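## Task

Take the loose end of the blue network patch cord and push it, latch clip pointing up, into the port beneath the white label until it locks in; the cord must not still be moving shortly after you finish.

## Robot and tools

Robot: two six-joint arms, left_arm and right_arm, each on a tilted plate fixed to one frame behind them. Each carries a two-finger parallel gripper. The fingers point along the gripper's +z axis and close along its x axis. end_effector_position is the point midway between the pads; fingertips extend 17.5 mm past it. A block about 10 cm long sticks out toward the gripper's -y side and turns with it. Cameras: cam_left_wrist and cam_right_wrist (672x504 each).

Frames: the scene frame has its origin at table-top height midway between the nominal bases, +z up, +x out over the table, left_arm on +y. Measured bases: left_arm (-0.038, +0.315, +0.239) m, right_arm (-0.051, -0.165, +0.239) m; both tilt, so up in the left base frame is (-0.095, -0.261, +0.961) and in the right one (-0.095, +0.261, +0.961). Every hand pose, velocity, target and offset an arm reports or takes is in that arm's own base frame; rotations turn about the Hand target position. Printed positions may be off by a few cm.

execute_actions(actions, cameras): actions is a list of actions; each action is a table of up to 15 rows, one row per 1/30 s step, and a short table repeats its last row to fill 15. Every row holds 18 numbers in [-1, 1], both arms always: left dx, dy, dz, rx, ry, rz, gripper position, force_limit, speed, then the same nine for the right arm. The six pose numbers are an offset from that arm's Hand target at the start of the action, not from the previous row; 1.0 equals 0.6 m or 180 degrees, and rx, ry, rz form one rotation vector. Repeating an offset moves farther; six zeros re-request the current Hand target. Gripper position: +1 fully open (50 mm), about -0.65 pads touching, -1 to grip. force_limit: -1 about 20 N, 0 about 102 N, +1 about 185 N per pad. speed: -1 20 mm/s, 0 85, +1 150; both start at +1. A 0 in a gripper slot is a real command, so resend the last values to leave a gripper alone. An empty actions list returns images and full state.

move(target, speed, blend, stop_force, zero, blocking, cameras): drives each gripper in a straight line to an absolute goal given as an offset from its current Hand target, same 18-number layout and scale. target may be one row or up to 15 rows; every row still counts from the same starting Hand targets. speed is top path speed in m/s, 0.002 to 3.6, default 0.25 (turning up to twice that in rad/s), one value or one per row. blend, in m, rounds corners of a list. stop_force, 3 to 120 N, ends an arm's path when its wrist senses that much push; zero (default true) rezeros before the move. blocking=false returns after 0.5 s while the move runs (not allowed with stop_force). Paths avoid nothing, last 0.5 to 10 s, and the hand lags and overshoots more when fast. Result: a "move:" line such as done, off_target, moving, held or fault, plus limits (paced means a clipped pose, held means withheld steps).

wait(seconds 0 to 10), stop() to brake a running move, zoom_image(camera, region [x0, y0, x1, y1] pixels, at most 504 by 504, on the latest image), zero_wrist_force(arm), finished_scene(scene 1 or 2; final).

Results: end_effector_position in m, end_effector_quat_wxyz, velocities in m/s and rad/s, Hand target (next offsets start here; a gripper often rests slightly short of it), Tool commands, joint positions and torques, wrist force and torque in the end effector's axes plus the peak since last shown. object_status: 0 moving, 1 blocked while opening, 2 blocked while closing (a grip), 3 reached position or pads met (usually nothing held). Opening in mm is about (250 - position_measured) x 0.202. A changed position number (0.01 or more) is needed before a new force_limit or speed applies.

Control notes: orientation is clipped to within 32 degrees of the measured one each step; joints move at most 3.14 rad/s. Avoid paths near an arm's own base. A clearance check holds arms that get too close to each other, but not always.

Avoid: a net outside force near 150 N (plus or minus 25) or joint contact torque at 138 N m (shoulder, elbow) or 25.7 N m (wrists) stops the arm for 10 s. Arms are stiff, so aim only slightly past contact and go slowly, ideally with stop_force. Grippers must not squeeze or strike the other arm. Long stretched holds or pushing at unreachable poses heat motors (MOTOR HOT at 70 °C, lockout at 85 °C). Do not drop things, release moving parts, slam into fixed objects, or let anything leave the table. Before finishing, make sure each cord has settled.

Each tool is called by a JSON object that holds its "fn" and its "kwargs", one argument or row to a line.

## Session

{"fn": "execute_actions", "kwargs": {
  "actions": []
}}

Scene clock: 0.00 s.
left_arm: end_effector_position=(+0.7188, -0.5009, +0.0934) position_measured=3 object_status=3 end_effector_quat_wxyz=(+0.465, +0.820, -0.124, +0.309) | right_arm: end_effector_position=(+0.3137, -0.1173, +0.0229) position_measured=3 object_status=3 end_effector_quat_wxyz=(-0.254, +0.934, -0.135, +0.212)
Joint positions: left_arm=[-0.628 -0.564 1.393 2.747 -2.038 0.942] | right_arm=[2.745 -1.791 -2.721 0.13 2.17 1.565]
Joint velocities: within noise
Joint torques (N m): no reading
Wrist force (N): no reading
Wrist torque (N m): no reading
Wrist force, peak (N): no reading
Hand target: left_arm +0.7188, -0.5009, +0.0934; +0.465, +0.820, -0.124, +0.309 | right_arm +0.3137, -0.1173, +0.0229; -0.254, +0.934, -0.135, +0.212
Tool commands: left_gripper/position=+1.0 left_gripper/force_limit=+1.0 left_gripper/speed=+1.0 right_gripper/position=+1.0 right_gripper/force_limit=+1.0 right_gripper/speed=+1.0

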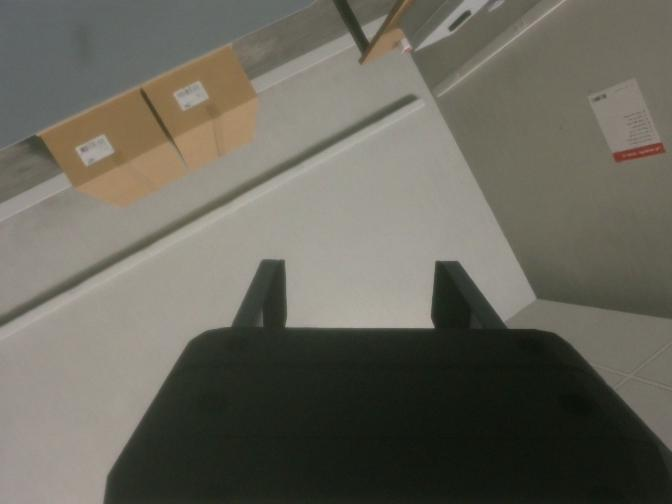

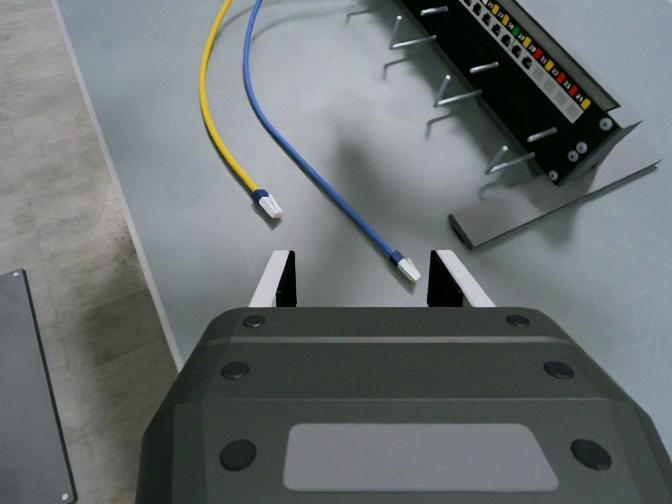

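{"fn": "zoom_image", "kwargs": {
  "camera": "cam_right_wrist",
  "region": [370, 0, 672, 226]
}}

{"fn": "zoom_image", "kwargs": {
  "camera": "cam_right_wrist",
  "region": [220, 160, 460, 340]
}}

Scaled by 1.669 from the camera's 672x504 image, which has a finer 960x720 frame.

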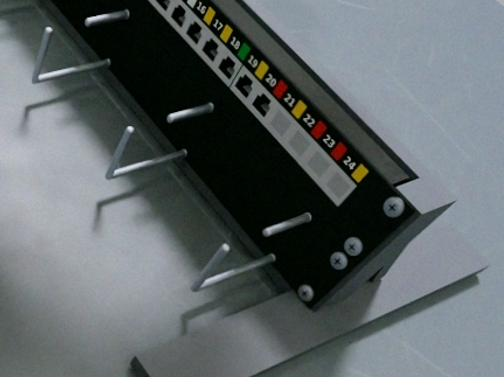

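Scaled by 2.100 from the camera's 672x504 image, which has a finer 960x720 frame.

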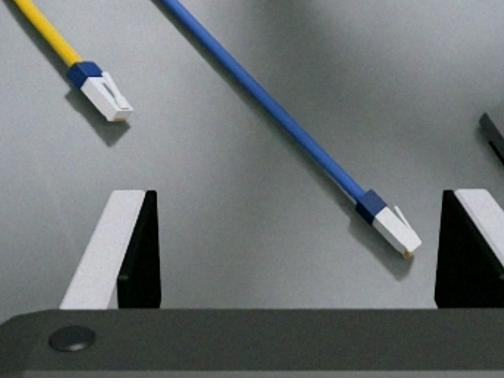

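{"fn": "move", "kwargs": {
  "target": [-0.28,0.58,0.25,0,0,0,1,1,1,0,0.28,0.06,0,0,0,1,1,1],
  "speed": 0.25,
  "cameras": ["all"]
}}

Scene clock: 16.00 s.
left_arm: end_effector_position=(+0.6499, -0.3583, +0.1549) position_measured=3 object_status=3 end_effector_quat_wxyz=(+0.465, +0.820, -0.124, +0.309) | right_arm: end_effector_position=(+0.3133, -0.0698, +0.0333) position_measured=3 object_status=3 end_effector_quat_wxyz=(-0.255, +0.934, -0.134, +0.211)
Joint positions: left_arm=[-0.489 -0.856 1.811 2.658 -2.163 1.012] | right_arm=[2.926 -1.748 -2.806 0.277 2.105 1.761]
Joint torques (N m): left_arm=[-4.35 -52.32 -1.95 -5 -3.58 2.57] | right_arm=[-5.65 8.91 11.03 2.23 2.95 -1.85]
Wrist force (N): left_arm=[0.4 0.1 -0.3] | right_arm=[0.2 0.0 0.1]
Wrist torque (N m): left_arm=[0.01 -0.06 -0.10] | right_arm=[-0.01 -0.03 0.01]
Wrist force, peak (N): left_arm=[0.0 0.0 2.2] | right_arm=[-0.1 -4.8 1.7]
Hand target: left_arm +0.6499, -0.3583, +0.1549; +0.465, +0.820, -0.124, +0.309 (not the last commanded pose) | right_arm +0.3133, -0.0698, +0.0333; -0.255, +0.934, -0.134, +0.211 (not the last commanded pose)
Off the commanded pose: left_arm 0.245 m, 0 deg | right_arm 0.123 m, 0 deg.
move: held (right_arm; a check stopped the path), off_target (left_arm; braked when a check withheld steps of right_arm); limits=held
pose unreachable (right arm): on one or more control steps of this call, first in action 0 (counted from 0), this arm could not follow its commanded pose, so it was not sent that pose on those steps. It may still have moved: this result reports where it is.
cause: moving toward the commanded pose would bring two parts of the arm too close to each other (joints 3 (elbow) and 4 (wrist 1) lie between them).

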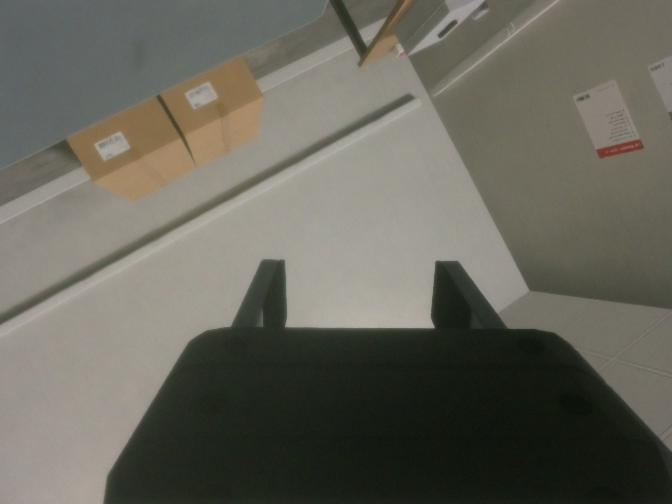

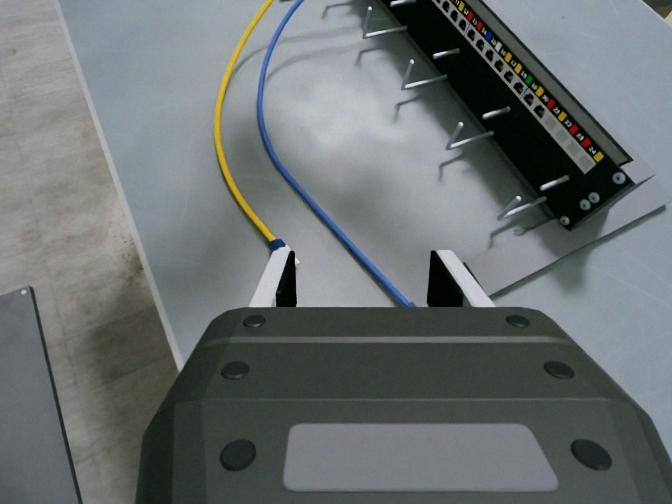

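{"fn": "move", "kwargs": {
  "target": [-0.2,0.5,0.2,0,0,0,1,1,1,0.15,0.1,0.1,0,0,0,1,1,1],
  "cameras": ["cam_right_wrist"]
}}

{"fn": "zoom_image", "kwargs": {
  "camera": "cam_right_wrist",
  "region": [300, 0, 672, 280]
}}

Scene clock: 21.40 s.
left_arm: end_effector_position=(+0.5299, -0.0583, +0.2749) position_measured=3 object_status=3 end_effector_quat_wxyz=(+0.465, +0.820, -0.124, +0.309) | right_arm: end_effector_position=(+0.4033, -0.0098, +0.0933) position_measured=3 object_status=3 end_effector_quat_wxyz=(-0.255, +0.934, -0.134, +0.211)
Joint positions: left_arm=[0.06 -1.375 2.148 3.205 -2.61 1.498] | right_arm=[3.194 -1.582 -2.633 0.057 1.977 2.025]
Joint torques (N m): left_arm=[4.95 -39.97 -26.75 -1.39 -4.44 2.63] | right_arm=[11.5 25.66 19.17 2.52 -0.15 1.34]
Wrist force (N): left_arm=[0.1 0.0 0.1] | right_arm=[-0.2 -0.2 0.1]
Wrist torque (N m): left_arm=[0.00 -0.02 -0.09] | right_arm=[-0.05 0.04 -0.10]
Wrist force, peak (N): left_arm=[-0.2 -0.1 -2.3] | right_arm=[0.5 -0.8 0.2]
Hand target: left_arm +0.5299, -0.0583, +0.2749; +0.465, +0.820, -0.124, +0.309 | right_arm +0.4033, -0.0098, +0.0933; -0.255, +0.934, -0.134, +0.211
Off the commanded pose: left_arm 0.000 m, 0 deg | right_arm 0.000 m, 0 deg.
move: done
Images, in order (width x height): cam_right_wrist 672x504.

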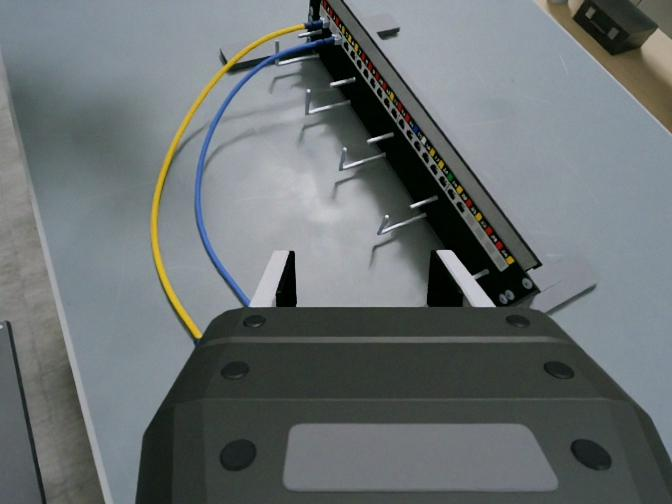

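Scaled by 1.355 from the camera's 672x504 image, which has a finer 960x720 frame.

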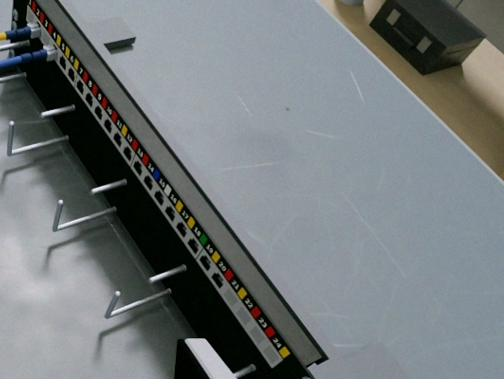

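{"fn": "move", "kwargs": {
  "target": [0,0,0,0,0,0,1,1,1,-0.018,-0.079,-0.098,-0.274,0.109,0.150,1,1,1],
  "cameras": ["all"]
}}

Scene clock: 38.37 s.
left_arm: end_effector_position=(+0.5299, -0.0583, +0.2749) position_measured=3 object_status=3 end_effector_quat_wxyz=(+0.465, +0.820, -0.124, +0.309) | right_arm: end_effector_position=(+0.3925, -0.0572, +0.0345) position_measured=3 object_status=3 end_effector_quat_wxyz=(+0.137, +0.980, +0.139, +0.028)
Joint positions: left_arm=[0.06 -1.375 2.148 3.205 -2.61 1.498] | right_arm=[3.54 -1.557 -2.465 -0.706 1.291 1.689]
Joint torques (N m): left_arm=[5.64 -39.26 -28.11 -1.2 -4.49 2.48] | right_arm=[14.38 6.83 24.07 1.8 -1.59 -0.9]
Wrist force (N): left_arm=[0.1 0.0 -0.3] | right_arm=[0.4 -0.2 -1.9]
Wrist torque (N m): left_arm=[0.00 -0.01 -0.10] | right_arm=[0.08 -0.18 -0.15]
Wrist force, peak (N): left_arm=[-0.1 -0.6 0.1] | right_arm=[0.4 -0.2 -2.0]
Hand target: left_arm +0.5299, -0.0583, +0.2749; +0.465, +0.820, -0.124, +0.309 | right_arm +0.3925, -0.0572, +0.0345; +0.137, +0.980, +0.139, +0.028
Off the commanded pose: left_arm 0.000 m, 0 deg | right_arm 0.000 m, 0 deg.
move: done

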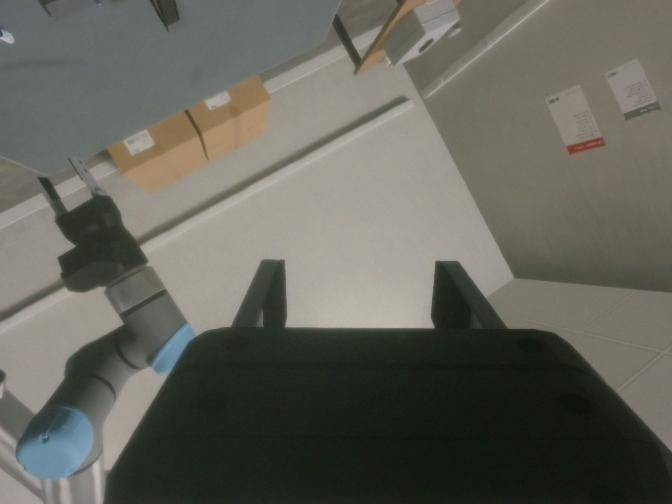

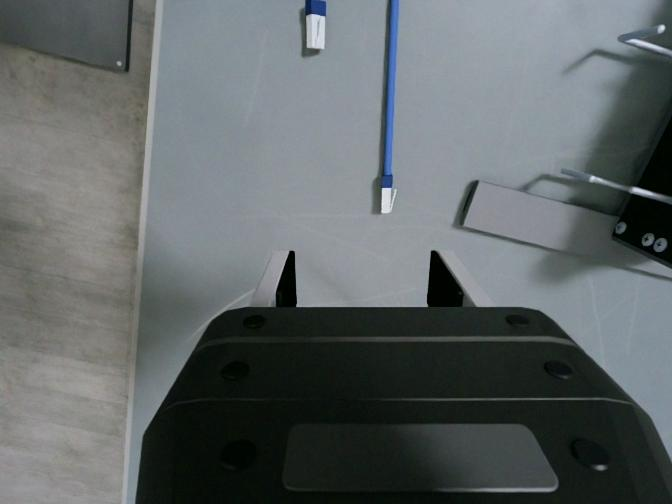

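{"fn": "move", "kwargs": {
  "target": [0,0,0,0,0,0,1,1,1,0.0157,-0.0437,-0.16,0,0,0,1,1,1],
  "cameras": ["cam_right_wrist"]
}}

Scene clock: 59.40 s.
left_arm: end_effector_position=(+0.5299, -0.0583, +0.2749) position_measured=3 object_status=3 end_effector_quat_wxyz=(+0.465, +0.820, -0.124, +0.309) | right_arm: end_effector_position=(+0.4019, -0.0835, -0.0615) position_measured=3 object_status=3 end_effector_quat_wxyz=(+0.137, +0.980, +0.139, +0.028)
Joint positions: left_arm=[0.06 -1.375 2.148 3.205 -2.61 1.498] | right_arm=[3.46 -1.913 -2.511 -0.28 1.29 1.606]
Joint torques (N m): left_arm=[5.11 -41.62 -26.78 -1.06 -4.46 2.37] | right_arm=[0.41 14.51 16.09 4.54 1.49 -1.79]
Wrist force (N): left_arm=[0.1 0.1 0.1] | right_arm=[0.4 0.1 -1.9]
Wrist torque (N m): left_arm=[0.03 -0.03 -0.10] | right_arm=[0.12 -0.18 -0.17]
Wrist force, peak (N): left_arm=[-0.1 -0.5 0.2] | right_arm=[0.6 -0.3 -4.1]
Hand target: left_arm +0.5299, -0.0583, +0.2749; +0.465, +0.820, -0.124, +0.309 | right_arm +0.4019, -0.0835, -0.0615; +0.137, +0.980, +0.139, +0.028
Off the commanded pose: left_arm 0.000 m, 0 deg | right_arm 0.000 m, 0 deg.
move: done
Images, in order (width x height): cam_right_wrist 672x504.

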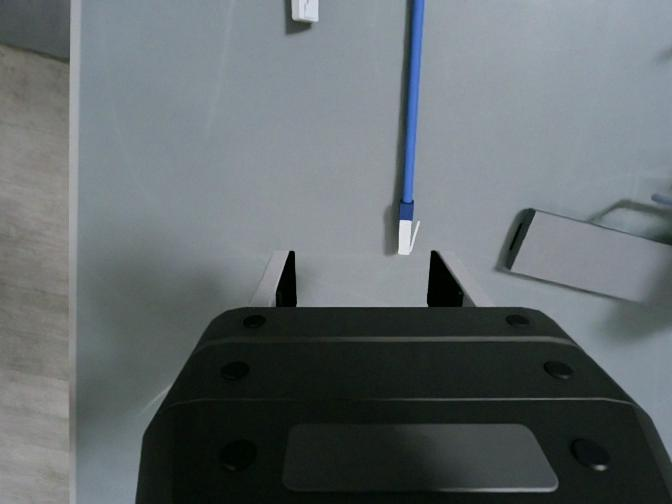

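{"fn": "move", "kwargs": {
  "target": [0,0,0,0,0,0,1,1,1,0.0505,0.0175,-0.104,0,0,0,0,-0.5,1],
  "cameras": ["cam_right_wrist"]
}}

Scene clock: 67.97 s.
left_arm: end_effector_position=(+0.5299, -0.0583, +0.2749) position_measured=3 object_status=3 end_effector_quat_wxyz=(+0.465, +0.820, -0.124, +0.309) | right_arm: end_effector_position=(+0.4322, -0.0730, -0.1239) position_measured=152 object_status=3 end_effector_quat_wxyz=(+0.137, +0.980, +0.139, +0.028)
Joint positions: left_arm=[0.06 -1.375 2.148 3.205 -2.61 1.498] | right_arm=[3.461 -2.169 -2.424 -0.112 1.29 1.607]
Joint torques (N m): left_arm=[6.47 -40.04 -26.73 -1.22 -4.17 2.34] | right_arm=[2.37 21.4 12.46 4.47 -1.44 -1.8]
Wrist force (N): left_arm=[0.2 -0.2 0.1] | right_arm=[0.4 -0.1 -1.7]
Wrist torque (N m): left_arm=[-0.02 -0.03 -0.10] | right_arm=[0.08 -0.19 -0.15]
Wrist force, peak (N): left_arm=[0.4 -0.5 0.1] | right_arm=[-0.4 0.5 -3.1]
Hand target: left_arm +0.5299, -0.0583, +0.2749; +0.465, +0.820, -0.124, +0.309 | right_arm +0.4322, -0.0730, -0.1239; +0.137, +0.980, +0.139, +0.028
Off the commanded pose: left_arm 0.000 m, 0 deg | right_arm 0.000 m, 0 deg.
move: done
Images, in order (width x height): cam_right_wrist 672x504.

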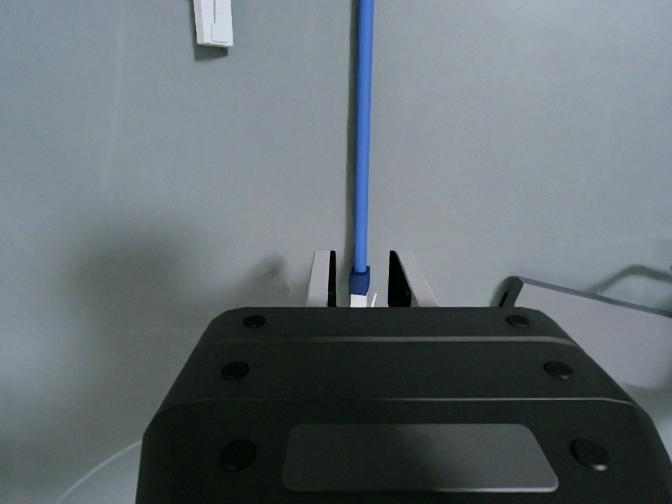

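{"fn": "move", "kwargs": {
  "target": [0,0,0,0,0,0,1,1,1,0.006,-0.0168,-0.0617,0,0,0,0,-0.5,1],
  "speed": 0.05,
  "stop_force": 8
}}

{"fn": "move", "kwargs": {
  "target": [0,0,0,0,0,0,1,1,1,0,0,0,0,0,0,-1,-0.6,-0.5],
  "cameras": ["cam_right_wrist"]
}}

Scene clock: 72.80 s.
left_arm: end_effector_position=(+0.5299, -0.0583, +0.2749) position_measured=3 object_status=3 end_effector_quat_wxyz=(+0.465, +0.820, -0.124, +0.309) | right_arm: end_effector_position=(+0.4358, -0.0830, -0.1610) position_measured=152 object_status=3 end_effector_quat_wxyz=(+0.137, +0.980, +0.139, +0.028)
Joint positions: left_arm=[0.06 -1.375 2.148 3.205 -2.61 1.498] | right_arm=[3.434 -2.303 -2.394 -0.001 1.291 1.579]
Joint torques (N m): left_arm=[4.92 -39.48 -27.2 -1.19 -3.98 2.44] | right_arm=[3.23 22.78 10.42 4.45 1.44 -1.91]
Wrist force (N): left_arm=[-0.2 -0.1 -0.3] | right_arm=[0.4 0.0 -1.7]
Wrist torque (N m): left_arm=[-0.01 0.03 -0.10] | right_arm=[0.09 -0.19 -0.16]
Wrist force, peak (N): left_arm=[-0.2 -0.3 0.4] | right_arm=[0.5 -0.2 -2.4]
Hand target: left_arm +0.5299, -0.0583, +0.2749; +0.465, +0.820, -0.124, +0.309 | right_arm +0.4358, -0.0830, -0.1610; +0.137, +0.980, +0.139, +0.028
Off the commanded pose: left_arm 0.000 m, 0 deg | right_arm 0.000 m, 0 deg.
move: done

Scene clock: 73.33 s.
left_arm: end_effector_position=(+0.5299, -0.0583, +0.2749) position_measured=3 object_status=3 end_effector_quat_wxyz=(+0.465, +0.820, -0.124, +0.309) | right_arm: end_effector_position=(+0.4358, -0.0830, -0.1610) position_measured=227 object_status=2 end_effector_quat_wxyz=(+0.137, +0.980, +0.139, +0.028)
Joint positions: left_arm=[0.06 -1.375 2.148 3.205 -2.61 1.498] | right_arm=[3.434 -2.303 -2.394 -0.001 1.291 1.579]
Joint torques (N m): left_arm=[4.88 -40.74 -27.59 -1.39 -4.13 2.33] | right_arm=[3.34 23.09 10.11 4.38 1.4 -1.84]
Wrist force (N): left_arm=[-0.3 0.0 0.0] | right_arm=[0.3 0.2 -1.9]
Wrist torque (N m): left_arm=[0.01 0.04 -0.11] | right_arm=[0.12 -0.16 -0.16]
Wrist force, peak (N): left_arm=[-0.4 -0.1 -0.2] | right_arm=[0.4 0.1 -2.0]
Hand target: left_arm +0.5299, -0.0583, +0.2749; +0.465, +0.820, -0.124, +0.309 | right_arm +0.4358, -0.0830, -0.1610; +0.137, +0.980, +0.139, +0.028
Off the commanded pose: left_arm 0.000 m, 0 deg | right_arm 0.000 m, 0 deg.
move: done
Images, in order (width x height): cam_right_wrist 672x504.

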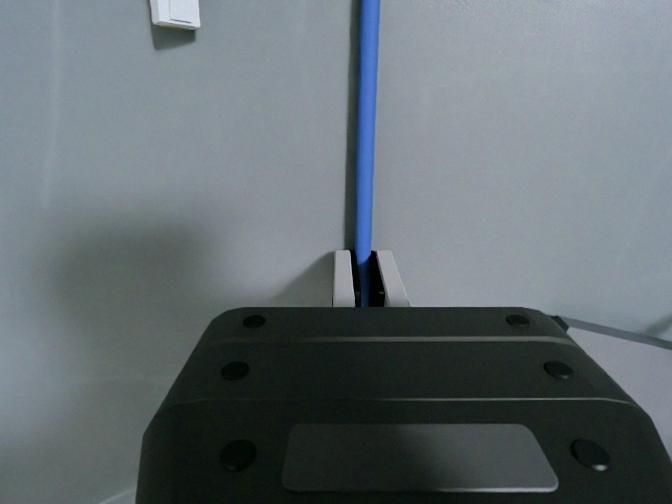

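{"fn": "move", "kwargs": {
  "target": [
    [0,0,0,0,0,0,1,1,1,-0.019,0.052,0.192,0,0,0,-1,-0.6,-0.5],
    [0,0,0,0,0,0,1,1,1,-0.127,0.369,0.196,0.393,-0.209,0.436,-1,-0.6,-0.5]
  ],
  "speed": 0.2,
  "blend": [0.03,0],
  "cameras": ["all"]
}}

Scene clock: 108.20 s.
left_arm: end_effector_position=(+0.5299, -0.0583, +0.2749) position_measured=3 object_status=3 end_effector_quat_wxyz=(+0.465, +0.820, -0.124, +0.309) | right_arm: end_effector_position=(+0.3772, +0.0866, -0.0440) position_measured=227 object_status=2 end_effector_quat_wxyz=(-0.283, +0.728, +0.512, +0.357)
Joint positions: left_arm=[0.06 -1.375 2.148 3.205 -2.61 1.498] | right_arm=[3.201 -2.414 -2.549 0.692 2.438 0.611]
Joint torques (N m): left_arm=[5.05 -40.25 -26.1 -1.34 -3.98 2.29] | right_arm=[16.23 39.81 -11.34 4.8 0.38 1.33]
Wrist force (N): left_arm=[0.2 0.4 0.0] | right_arm=[1.3 0.8 -2.3]
Wrist torque (N m): left_arm=[0.07 -0.03 -0.11] | right_arm=[0.16 -0.24 -0.20]
Wrist force, peak (N): left_arm=[-0.2 -0.7 -0.2] | right_arm=[0.5 0.1 -3.0]
Hand target: left_arm +0.5299, -0.0583, +0.2749; +0.465, +0.820, -0.124, +0.309 | right_arm +0.3772, +0.0866, -0.0440; -0.283, +0.728, +0.512, +0.357 (not the last commanded pose)
Off the commanded pose: left_arm 0.000 m, 0 deg | right_arm 0.055 m, 30 deg.
move: held (right_arm; a check stopped the path); path passed 1 of 2 targets; limits=held
pose unreachable (right arm): on one or more control steps of this call, first in action 0 (counted from 0), this arm could not follow its commanded pose, so it was not sent that pose on those steps. It may still have moved: this result reports where it is.
cause: moving toward the commanded pose would bring two parts of the arm too close to each other (its gripper and another part of the arm, with joints 4 (wrist 1) to 6 (wrist 3) between them, 6 mm apart when it was first held).

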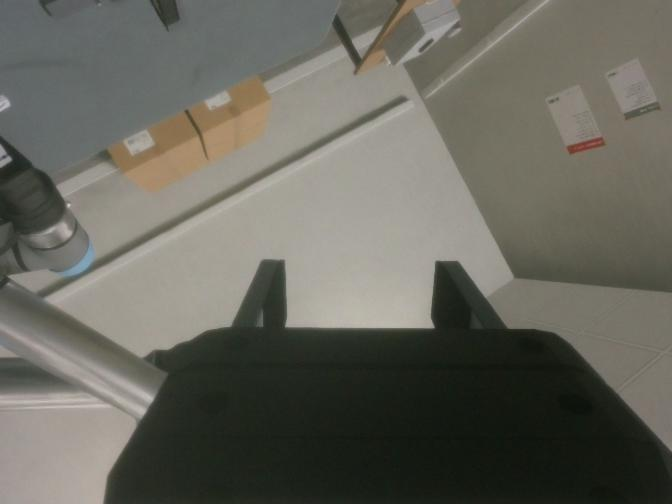

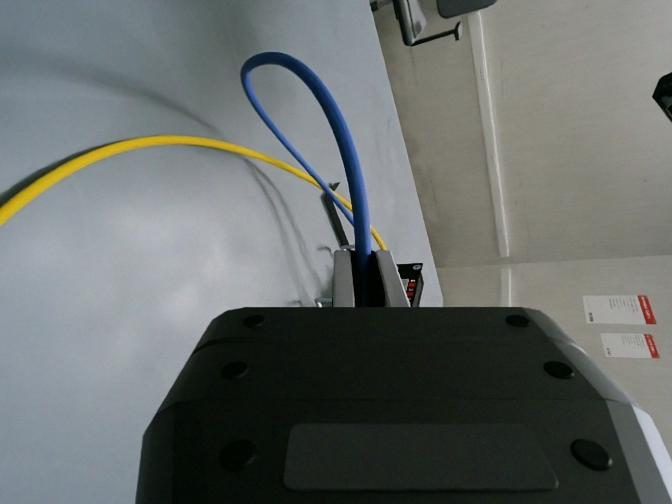

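{"fn": "move", "kwargs": {
  "target": [0,0,0,0,0,0,1,1,1,0.0825,0.029,0.097,0.0815,-0.192,-0.189,-1,-0.6,-0.5],
  "speed": 0.2,
  "cameras": ["all"]
}}

Scene clock: 118.83 s.
left_arm: end_effector_position=(+0.5299, -0.0583, +0.2749) position_measured=3 object_status=3 end_effector_quat_wxyz=(+0.465, +0.820, -0.124, +0.309) | right_arm: end_effector_position=(+0.3887, +0.0908, -0.0303) position_measured=227 object_status=2 end_effector_quat_wxyz=(-0.244, +0.726, +0.468, +0.440)
Joint positions: left_arm=[0.06 -1.375 2.148 3.205 -2.61 1.498] | right_arm=[3.234 -2.591 -2.549 1.201 2.382 0.864]
Joint torques (N m): left_arm=[5.31 -40.36 -26.24 -1.28 -4 2.37] | right_arm=[1.83 39.91 -14.39 2.08 2.99 -1.72]
Wrist force (N): left_arm=[0.0 -0.7 -0.2] | right_arm=[1.2 1.0 -2.4]
Wrist torque (N m): left_arm=[-0.10 0.00 -0.11] | right_arm=[0.21 -0.20 -0.13]
Wrist force, peak (N): left_arm=[0.0 -0.7 -0.2] | right_arm=[4.6 1.1 -4.4]
Hand target: left_arm +0.5299, -0.0583, +0.2749; +0.465, +0.820, -0.124, +0.309 | right_arm +0.3887, +0.0908, -0.0303; -0.244, +0.726, +0.468, +0.440 (not the last commanded pose)
Off the commanded pose: left_arm 0.000 m, 0 deg | right_arm 0.060 m, 39 deg.
move: held (right_arm; a check stopped the path); limits=held
pose unreachable (right arm): on one or more control steps of this call, first in action 0 (counted from 0), this arm could not follow its commanded pose, so it was not sent that pose on those steps. It may still have moved: this result reports where it is.
cause: moving toward the commanded pose would bring two parts of the arm too close to each other (its gripper and another part of the arm, with joints 4 (wrist 1) to 6 (wrist 3) between them, 5 mm apart when it was first held).

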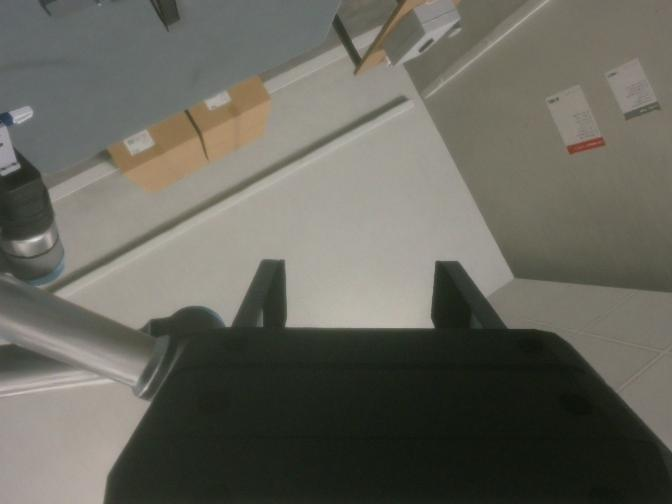

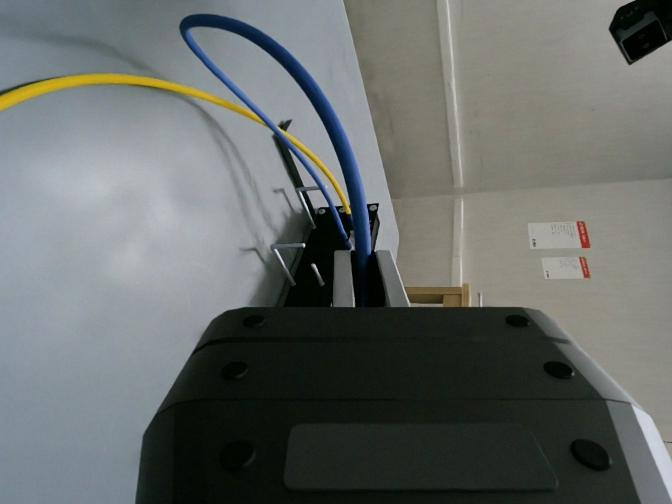

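{"fn": "move", "kwargs": {
  "target": [
    [0,0,0,0,0,0,1,1,1,0.144,-0.029,0.196,0,0,0,-1,-0.6,-0.5],
    [0,0,0,0,0,0,1,1,1,0.144,-0.029,0.196,0.063,-0.148,-0.147,-1,-0.6,-0.5]
  ],
  "speed": 0.2,
  "cameras": ["all"]
}}

Scene clock: 126.47 s.
left_arm: end_effector_position=(+0.5299, -0.0583, +0.2749) position_measured=3 object_status=3 end_effector_quat_wxyz=(+0.465, +0.820, -0.124, +0.309) | right_arm: end_effector_position=(+0.4751, +0.0734, +0.0873) position_measured=227 object_status=2 end_effector_quat_wxyz=(-0.094, +0.666, +0.289, +0.681)
Joint positions: left_arm=[0.06 -1.375 2.148 3.205 -2.61 1.498] | right_arm=[3.441 -2.654 -2.468 1.924 1.817 1.284]
Joint torques (N m): left_arm=[4.7 -39.29 -26.05 -1.15 -3.96 2.21] | right_arm=[19.15 22.37 1.44 4.06 -0.95 1.35]
Wrist force (N): left_arm=[0.0 0.0 -0.2] | right_arm=[1.3 1.0 -2.5]
Wrist torque (N m): left_arm=[0.00 0.00 -0.10] | right_arm=[0.22 -0.14 -0.26]
Wrist force, peak (N): left_arm=[0.2 -0.7 -0.1] | right_arm=[2.8 2.0 -2.8]
Hand target: left_arm +0.5299, -0.0583, +0.2749; +0.465, +0.820, -0.124, +0.309 | right_arm +0.4751, +0.0734, +0.0873; -0.094, +0.666, +0.289, +0.681
Off the commanded pose: left_arm 0.000 m, 0 deg | right_arm 0.000 m, 0 deg.
move: done

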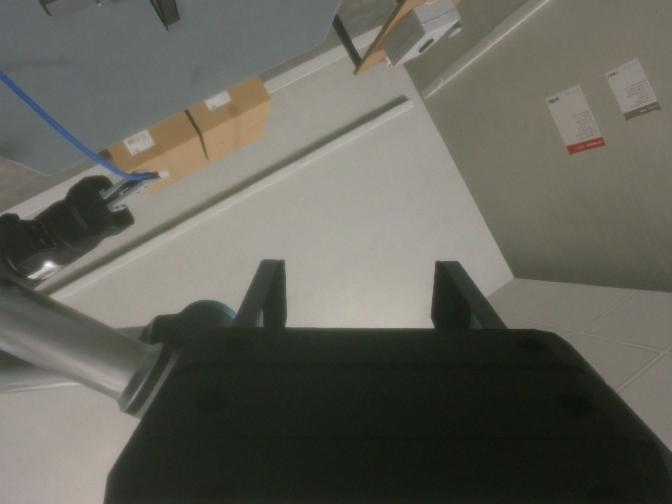

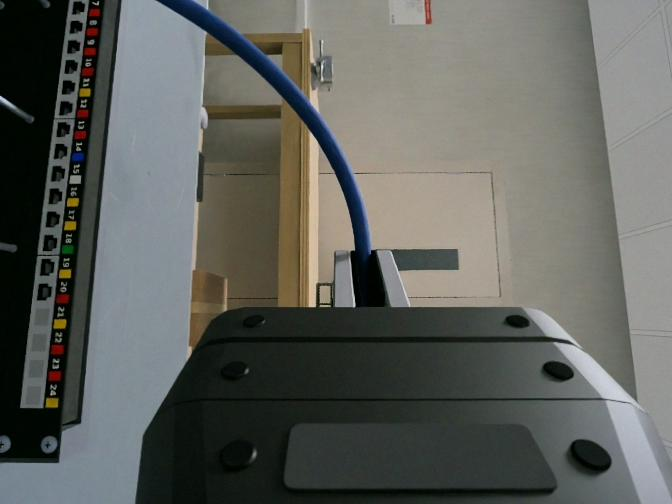

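{"fn": "move", "kwargs": {
  "target": [-0.0865,-0.760,-0.285,0.316,0.2355,0.283,1,0,1,0,0,0,0,0,0,-1,-0.6,-0.5],
  "cameras": ["all"]
}}

Scene clock: 145.10 s.
left_arm: end_effector_position=(+0.4780, -0.5142, +0.1039) position_measured=3 object_status=3 end_effector_quat_wxyz=(-0.115, +0.956, +0.258, +0.080) | right_arm: end_effector_position=(+0.4751, +0.0734, +0.0873) position_measured=227 object_status=2 end_effector_quat_wxyz=(-0.094, +0.666, +0.289, +0.681)
Joint positions: left_arm=[-1.09 -0.92 1.255 4.571 -1.365 -0.066] | right_arm=[3.441 -2.654 -2.468 1.925 1.817 1.284]
Joint torques (N m): left_arm=[-25.83 -28.81 -35.4 -1.05 -2.28 -2.15] | right_arm=[18.43 22.92 -5.73 4.05 -0.85 1.37]
Wrist force (N): left_arm=[-1.5 -3.0 -2.8] | right_arm=[1.3 0.8 -2.5]
Wrist torque (N m): left_arm=[-0.36 -0.07 0.15] | right_arm=[0.20 -0.14 -0.27]
Wrist force, peak (N): left_arm=[-1.7 -3.0 -2.7] | right_arm=[1.5 0.8 -2.8]
Hand target: left_arm +0.4780, -0.5143, +0.1039; -0.115, +0.956, +0.258, +0.080 | right_arm +0.4751, +0.0734, +0.0873; -0.094, +0.666, +0.289, +0.681
Off the commanded pose: left_arm 0.000 m, 0 deg | right_arm 0.000 m, 0 deg.
move: done

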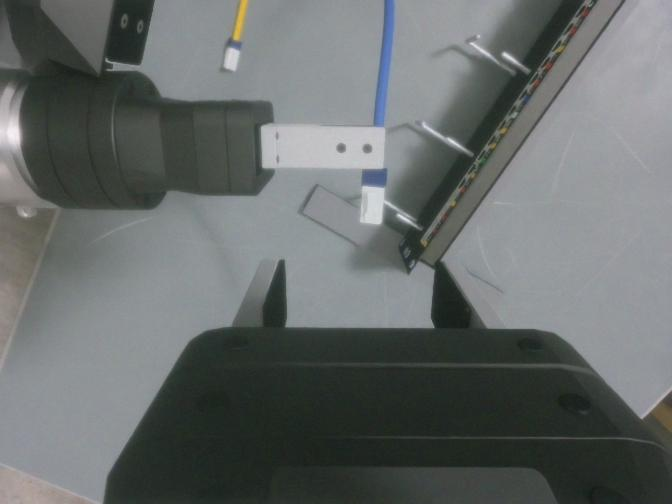

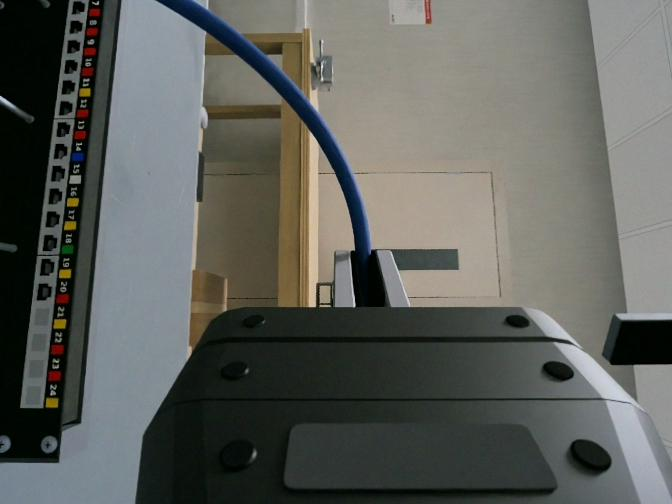

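{"fn": "move", "kwargs": {
  "target": [0.0253,0.0383,-0.1085,0,0,0,0.2,0,1,0,0,0,0,0,0,-1,-0.6,-0.5],
  "speed": 0.12,
  "cameras": ["cam_left_wrist"]
}}

Scene clock: 154.60 s.
left_arm: end_effector_position=(+0.4932, -0.4913, +0.0389) position_measured=123 object_status=3 end_effector_quat_wxyz=(-0.115, +0.956, +0.258, +0.080) | right_arm: end_effector_position=(+0.4751, +0.0734, +0.0873) position_measured=227 object_status=2 end_effector_quat_wxyz=(-0.094, +0.666, +0.289, +0.681)
Joint positions: left_arm=[-1.057 -0.876 1.36 4.414 -1.359 -0.032] | right_arm=[3.441 -2.654 -2.469 1.925 1.817 1.284]
Joint torques (N m): left_arm=[-3.17 -30.64 -10.67 -4.98 2.24 2.64] | right_arm=[18.88 22.94 -7.54 3.98 -0.87 1.26]
Wrist force (N): left_arm=[-1.7 -2.7 -2.5] | right_arm=[1.3 0.9 -2.7]
Wrist torque (N m): left_arm=[-0.32 -0.04 0.02] | right_arm=[0.21 -0.13 -0.27]
Wrist force, peak (N): left_arm=[-2.2 -2.8 -4.5] | right_arm=[1.3 0.9 -2.9]
Hand target: left_arm +0.4932, -0.4913, +0.0388; -0.115, +0.956, +0.258, +0.080 | right_arm +0.4751, +0.0734, +0.0873; -0.094, +0.666, +0.289, +0.681
Off the commanded pose: left_arm 0.000 m, 0 deg | right_arm 0.000 m, 0 deg.
move: done
Images, in order (width x height): cam_left_wrist 672x504.

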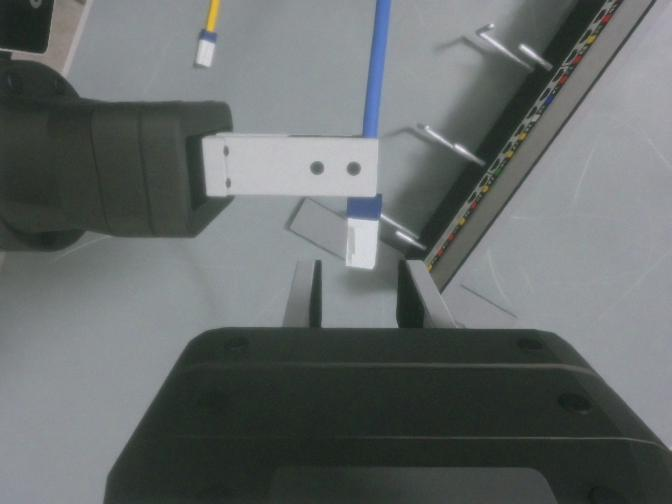

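{"fn": "move", "kwargs": {
  "target": [0.007,0.0268,-0.0873,0,0,0,0.2,0,1,0,0,0,0,0,0,-1,-0.6,-0.5],
  "speed": 0.06,
  "stop_force": 8,
  "cameras": ["all"]
}}

Scene clock: 162.87 s.
left_arm: end_effector_position=(+0.4937, -0.4891, +0.0319) position_measured=123 object_status=3 end_effector_quat_wxyz=(-0.115, +0.956, +0.258, +0.080) | right_arm: end_effector_position=(+0.4751, +0.0734, +0.0873) position_measured=227 object_status=2 end_effector_quat_wxyz=(-0.094, +0.666, +0.289, +0.681)
Joint positions: left_arm=[-1.054 -0.87 1.371 4.398 -1.359 -0.03] | right_arm=[3.441 -2.654 -2.469 1.925 1.817 1.284]
Joint torques (N m): left_arm=[-25.62 -55.61 -34.76 -1.11 -2.29 -2.2] | right_arm=[18.52 23.22 -7.57 3.95 -0.83 1.23]
Wrist force (N): left_arm=[-2.0 -3.2 -2.5] | right_arm=[1.3 1.0 -2.7]
Wrist torque (N m): left_arm=[-0.40 0.01 0.05] | right_arm=[0.22 -0.13 -0.26]
Wrist force, peak (N): left_arm=[-1.7 -3.4 -2.8] | right_arm=[1.3 0.8 -2.9]
Hand target: left_arm +0.4937, -0.4891, +0.0319; -0.115, +0.956, +0.258, +0.080 (not the last commanded pose) | right_arm +0.4751, +0.0734, +0.0873; -0.094, +0.666, +0.289, +0.681
Off the commanded pose: left_arm 0.048 m, 0 deg | right_arm 0.000 m, 0 deg.
move: held (left_arm; a check stopped the path); limits=held
pose unreachable (left arm): on one or more control steps of this call, first in action 0 (counted from 0), this arm could not follow its commanded pose, so it was not sent that pose on those steps. It may still have moved: this result reports where it is.
cause: moving toward the commanded pose would bring a part of the arm too close to another arm (a part of this arm just beyond joint 3 (elbow) and a part of the right arm just beyond its joint 3 (elbow), at the place that arm is still heading or pushing toward).

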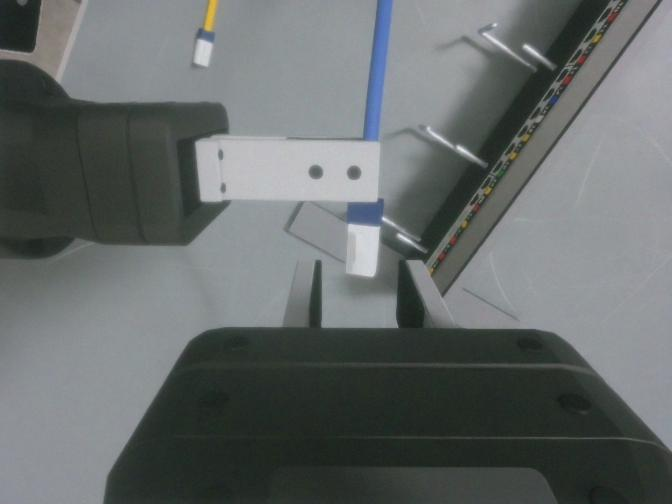

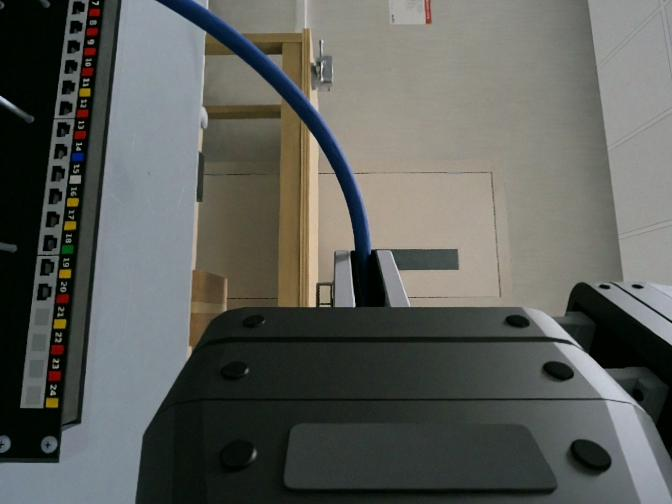

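{"fn": "move", "kwargs": {
  "target": [0.14,-0.02,0.02,0,0,0,0.2,0,1,0.14,0.01,0.01,0,0,0,-1,-0.6,-0.5],
  "speed": 0.15,
  "cameras": ["all"]
}}

Scene clock: 171.13 s.
left_arm: end_effector_position=(+0.4954, -0.4895, +0.0323) position_measured=123 object_status=3 end_effector_quat_wxyz=(-0.115, +0.956, +0.258, +0.080) | right_arm: end_effector_position=(+0.4793, +0.0737, +0.0878) position_measured=227 object_status=2 end_effector_quat_wxyz=(-0.094, +0.666, +0.289, +0.681)
Joint positions: left_arm=[-1.053 -0.868 1.365 4.4 -1.359 -0.028] | right_arm=[3.437 -2.646 -2.459 1.908 1.82 1.284]
Joint torques (N m): left_arm=[-25.8 -55.08 -10.13 -4.91 -2.36 -1.84] | right_arm=[19.78 23.17 -13.38 4.05 -0.89 -0.65]
Wrist force (N): left_arm=[-1.5 -2.9 -2.4] | right_arm=[1.2 0.8 -2.5]
Wrist torque (N m): left_arm=[-0.35 -0.06 0.15] | right_arm=[0.20 -0.11 -0.26]
Wrist force, peak (N): left_arm=[-3.5 -3.8 -3.2] | right_arm=[1.2 0.2 -4.0]
Hand target: left_arm +0.4954, -0.4895, +0.0323; -0.115, +0.956, +0.258, +0.080 (not the last commanded pose) | right_arm +0.4793, +0.0737, +0.0878; -0.094, +0.666, +0.289, +0.681 (not the last commanded pose)
Off the commanded pose: left_arm 0.084 m, 0 deg | right_arm 0.080 m, 0 deg.
move: held (left_arm, right_arm; a check stopped the path); limits=held
pose unreachable (left arm): on one or more control steps of this call, first in action 0 (counted from 0), this arm could not follow its commanded pose, so it was not sent that pose on those steps. It may still have moved: this result reports where it is.
cause: moving toward the commanded pose would bring a part of the arm too close to another arm (a part of this arm just beyond joint 3 (elbow) and a part of the right arm just beyond its joint 3 (elbow), along the way the arms are being sent, or toward where that arm still pushes).
pose unreachable (right arm): on one or more control steps of this call, first in action 0 (counted from 0), this arm could not follow its commanded pose, so it was not sent that pose on those steps. It may still have moved: this result reports where it is.
cause: moving toward the commanded pose would bring a part of the arm too close to another arm (a part of this arm just beyond joint 3 (elbow) and a part of the left arm just beyond its joint 3 (elbow), at the place that arm was heading or pushing toward when its own hold began).

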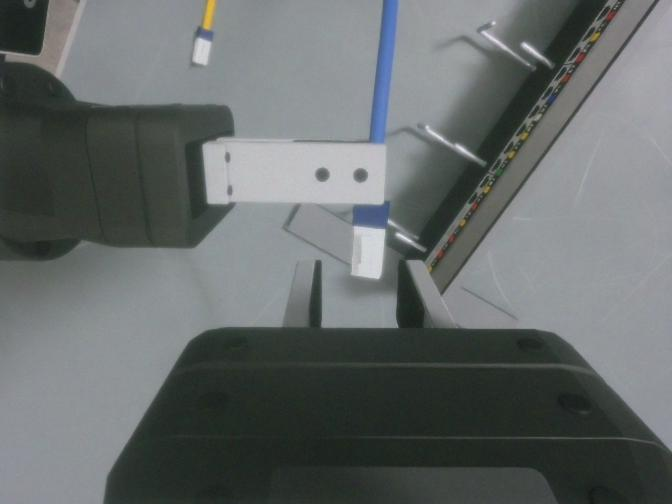

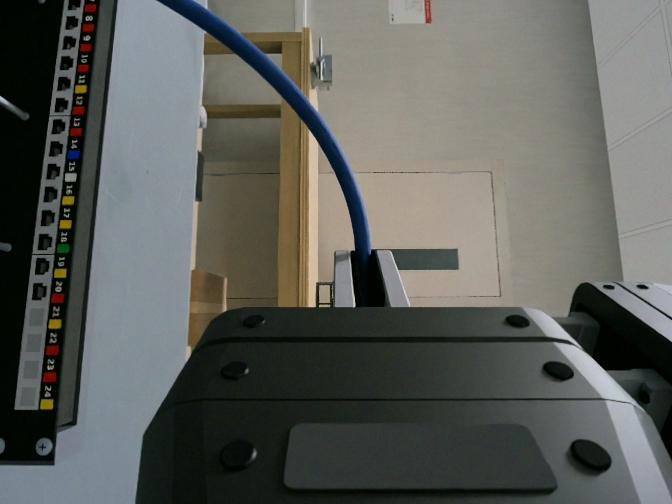

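{"fn": "move", "kwargs": {
  "target": [-0.022,0.141,0.244,-0.190,-0.1056,-0.0476,0.2,0,1,0,0,0,0,0,0,-1,-0.6,-0.5],
  "speed": 0.15
}}

{"fn": "move", "kwargs": {
  "target": [0,0,0,0,0,0,0.2,0,1,0.151,-0.057,0.03,0,0,0,-1,-0.6,-0.5],
  "speed": 0.15,
  "cameras": ["all"]
}}

Scene clock: 189.27 s.
left_arm: end_effector_position=(+0.4822, -0.4050, +0.1787) position_measured=123 object_status=3 end_effector_quat_wxyz=(+0.219, +0.938, +0.214, +0.164) | right_arm: end_effector_position=(+0.4793, +0.0737, +0.0878) position_measured=227 object_status=2 end_effector_quat_wxyz=(-0.094, +0.666, +0.289, +0.681)
Joint positions: left_arm=[-0.97 -1.396 2.032 3.537 -1.433 0.189] | right_arm=[3.438 -2.646 -2.459 1.908 1.82 1.284]
Joint torques (N m): left_arm=[1.12 -33.38 -9.1 -5.77 -2.73 2.64] | right_arm=[18.99 23.17 -13.31 3.95 -0.88 1.26]
Wrist force (N): left_arm=[-1.9 -1.8 -1.2] | right_arm=[1.2 0.7 -2.5]
Wrist torque (N m): left_arm=[-0.25 0.07 -0.15] | right_arm=[0.17 -0.12 -0.26]
Wrist force, peak (N): left_arm=[-1.8 -3.4 -2.6] | right_arm=[1.5 0.9 -2.9]
Hand target: left_arm +0.4822, -0.4049, +0.1787; +0.219, +0.938, +0.214, +0.164 | right_arm +0.4793, +0.0737, +0.0878; -0.094, +0.666, +0.289, +0.681
Off the commanded pose: left_arm 0.000 m, 0 deg | right_arm 0.000 m, 0 deg.
move: done

Scene clock: 190.47 s.
left_arm: end_effector_position=(+0.4822, -0.4049, +0.1787) position_measured=123 object_status=3 end_effector_quat_wxyz=(+0.219, +0.938, +0.214, +0.164) | right_arm: end_effector_position=(+0.5699, +0.0395, +0.1058) position_measured=227 object_status=2 end_effector_quat_wxyz=(-0.094, +0.666, +0.289, +0.681)
Joint positions: left_arm=[-0.97 -1.396 2.032 3.537 -1.433 0.189] | right_arm=[3.254 -2.514 -2.234 1.547 2.004 1.273]
Joint torques (N m): left_arm=[1.13 -33.98 -10.39 -5.72 -2.85 2.59] | right_arm=[3.73 45.62 9.03 1.24 2.19 -1.8]
Wrist force (N): left_arm=[-1.9 -2.0 -1.3] | right_arm=[1.2 0.6 -2.5]
Wrist torque (N m): left_arm=[-0.27 0.08 -0.15] | right_arm=[0.17 -0.11 -0.16]
Wrist force, peak (N): left_arm=[-2.2 -2.0 -1.7] | right_arm=[1.1 -0.2 -3.4]
Hand target: left_arm +0.4822, -0.4049, +0.1787; +0.219, +0.938, +0.214, +0.164 | right_arm +0.5699, +0.0395, +0.1058; -0.094, +0.666, +0.289, +0.681
Off the commanded pose: left_arm 0.000 m, 0 deg | right_arm 0.000 m, 0 deg.
move: done

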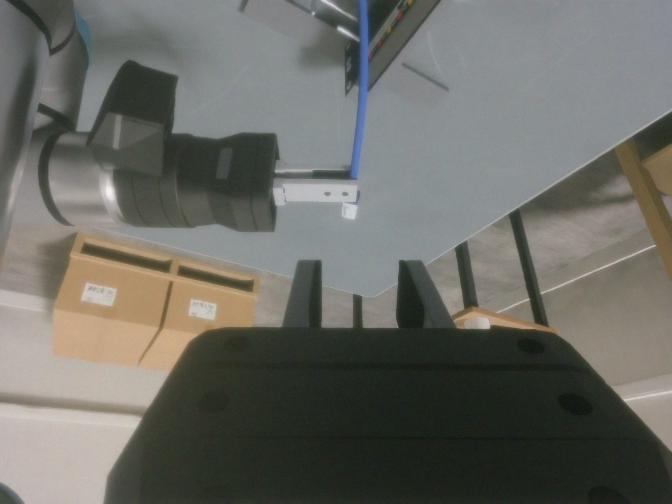

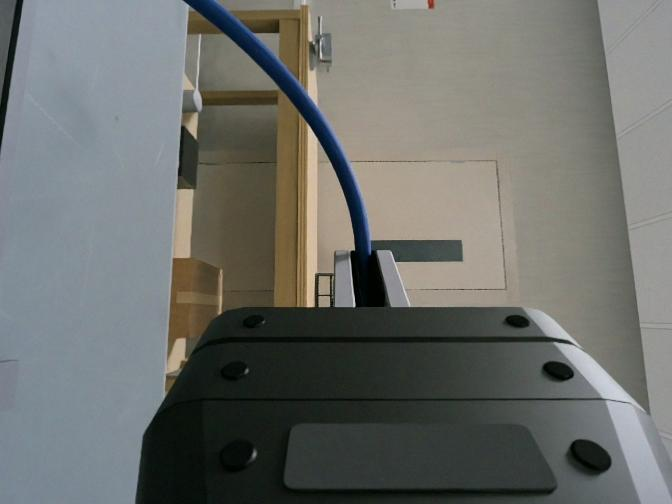

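{"fn": "move", "kwargs": {
  "target": [0.1597,-0.18,-0.226,0.119,0.066,0.0297,0.2,0,1,0,0,0,0,0,0,-1,-0.6,-0.5],
  "speed": 0.12,
  "cameras": ["all"]
}}

Scene clock: 202.00 s.
left_arm: end_effector_position=(+0.5780, -0.5129, +0.0431) position_measured=123 object_status=3 end_effector_quat_wxyz=(+0.011, +0.963, +0.245, +0.113) | right_arm: end_effector_position=(+0.5699, +0.0395, +0.1058) position_measured=227 object_status=2 end_effector_quat_wxyz=(-0.094, +0.666, +0.289, +0.681)
Joint positions: left_arm=[-0.969 -0.839 1.353 4.098 -1.366 0.114] | right_arm=[3.254 -2.514 -2.234 1.547 2.004 1.273]
Joint torques (N m): left_arm=[-4.75 -31.87 -35.23 -1.25 2.08 -1.98] | right_arm=[3.5 45.68 8.39 1.36 2.07 -1.83]
Wrist force (N): left_arm=[-2.0 -2.4 -2.5] | right_arm=[1.1 0.8 -2.5]
Wrist torque (N m): left_arm=[-0.27 0.03 0.08] | right_arm=[0.19 -0.10 -0.16]
Wrist force, peak (N): left_arm=[-2.3 -2.7 -2.5] | right_arm=[1.3 0.8 -2.6]
Hand target: left_arm +0.5780, -0.5129, +0.0431; +0.011, +0.963, +0.245, +0.113 | right_arm +0.5699, +0.0395, +0.1058; -0.094, +0.666, +0.289, +0.681
Off the commanded pose: left_arm 0.000 m, 0 deg | right_arm 0.000 m, 0 deg.
move: done

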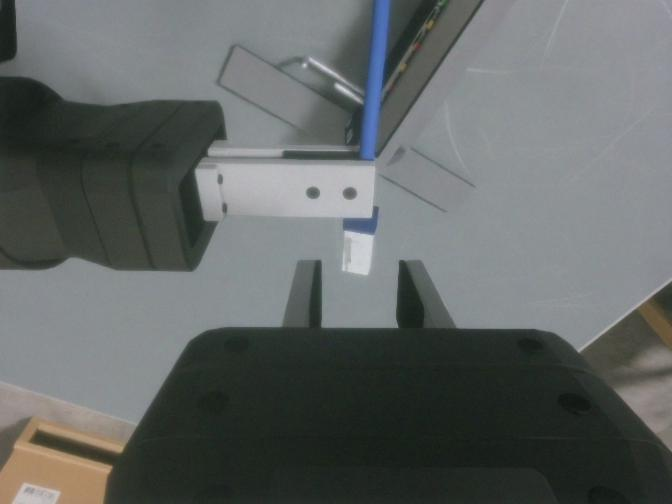

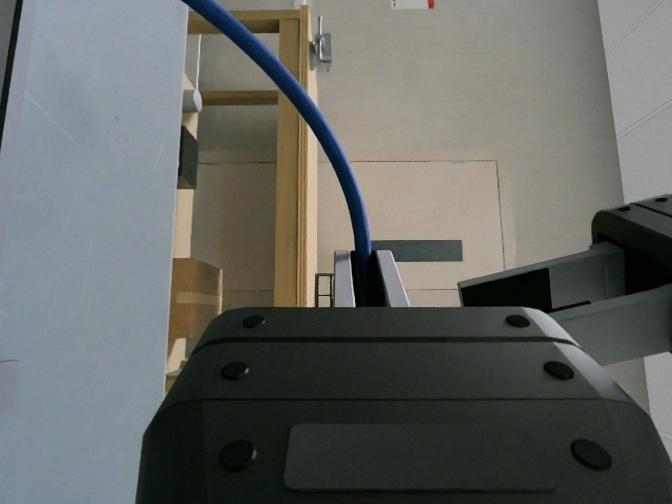

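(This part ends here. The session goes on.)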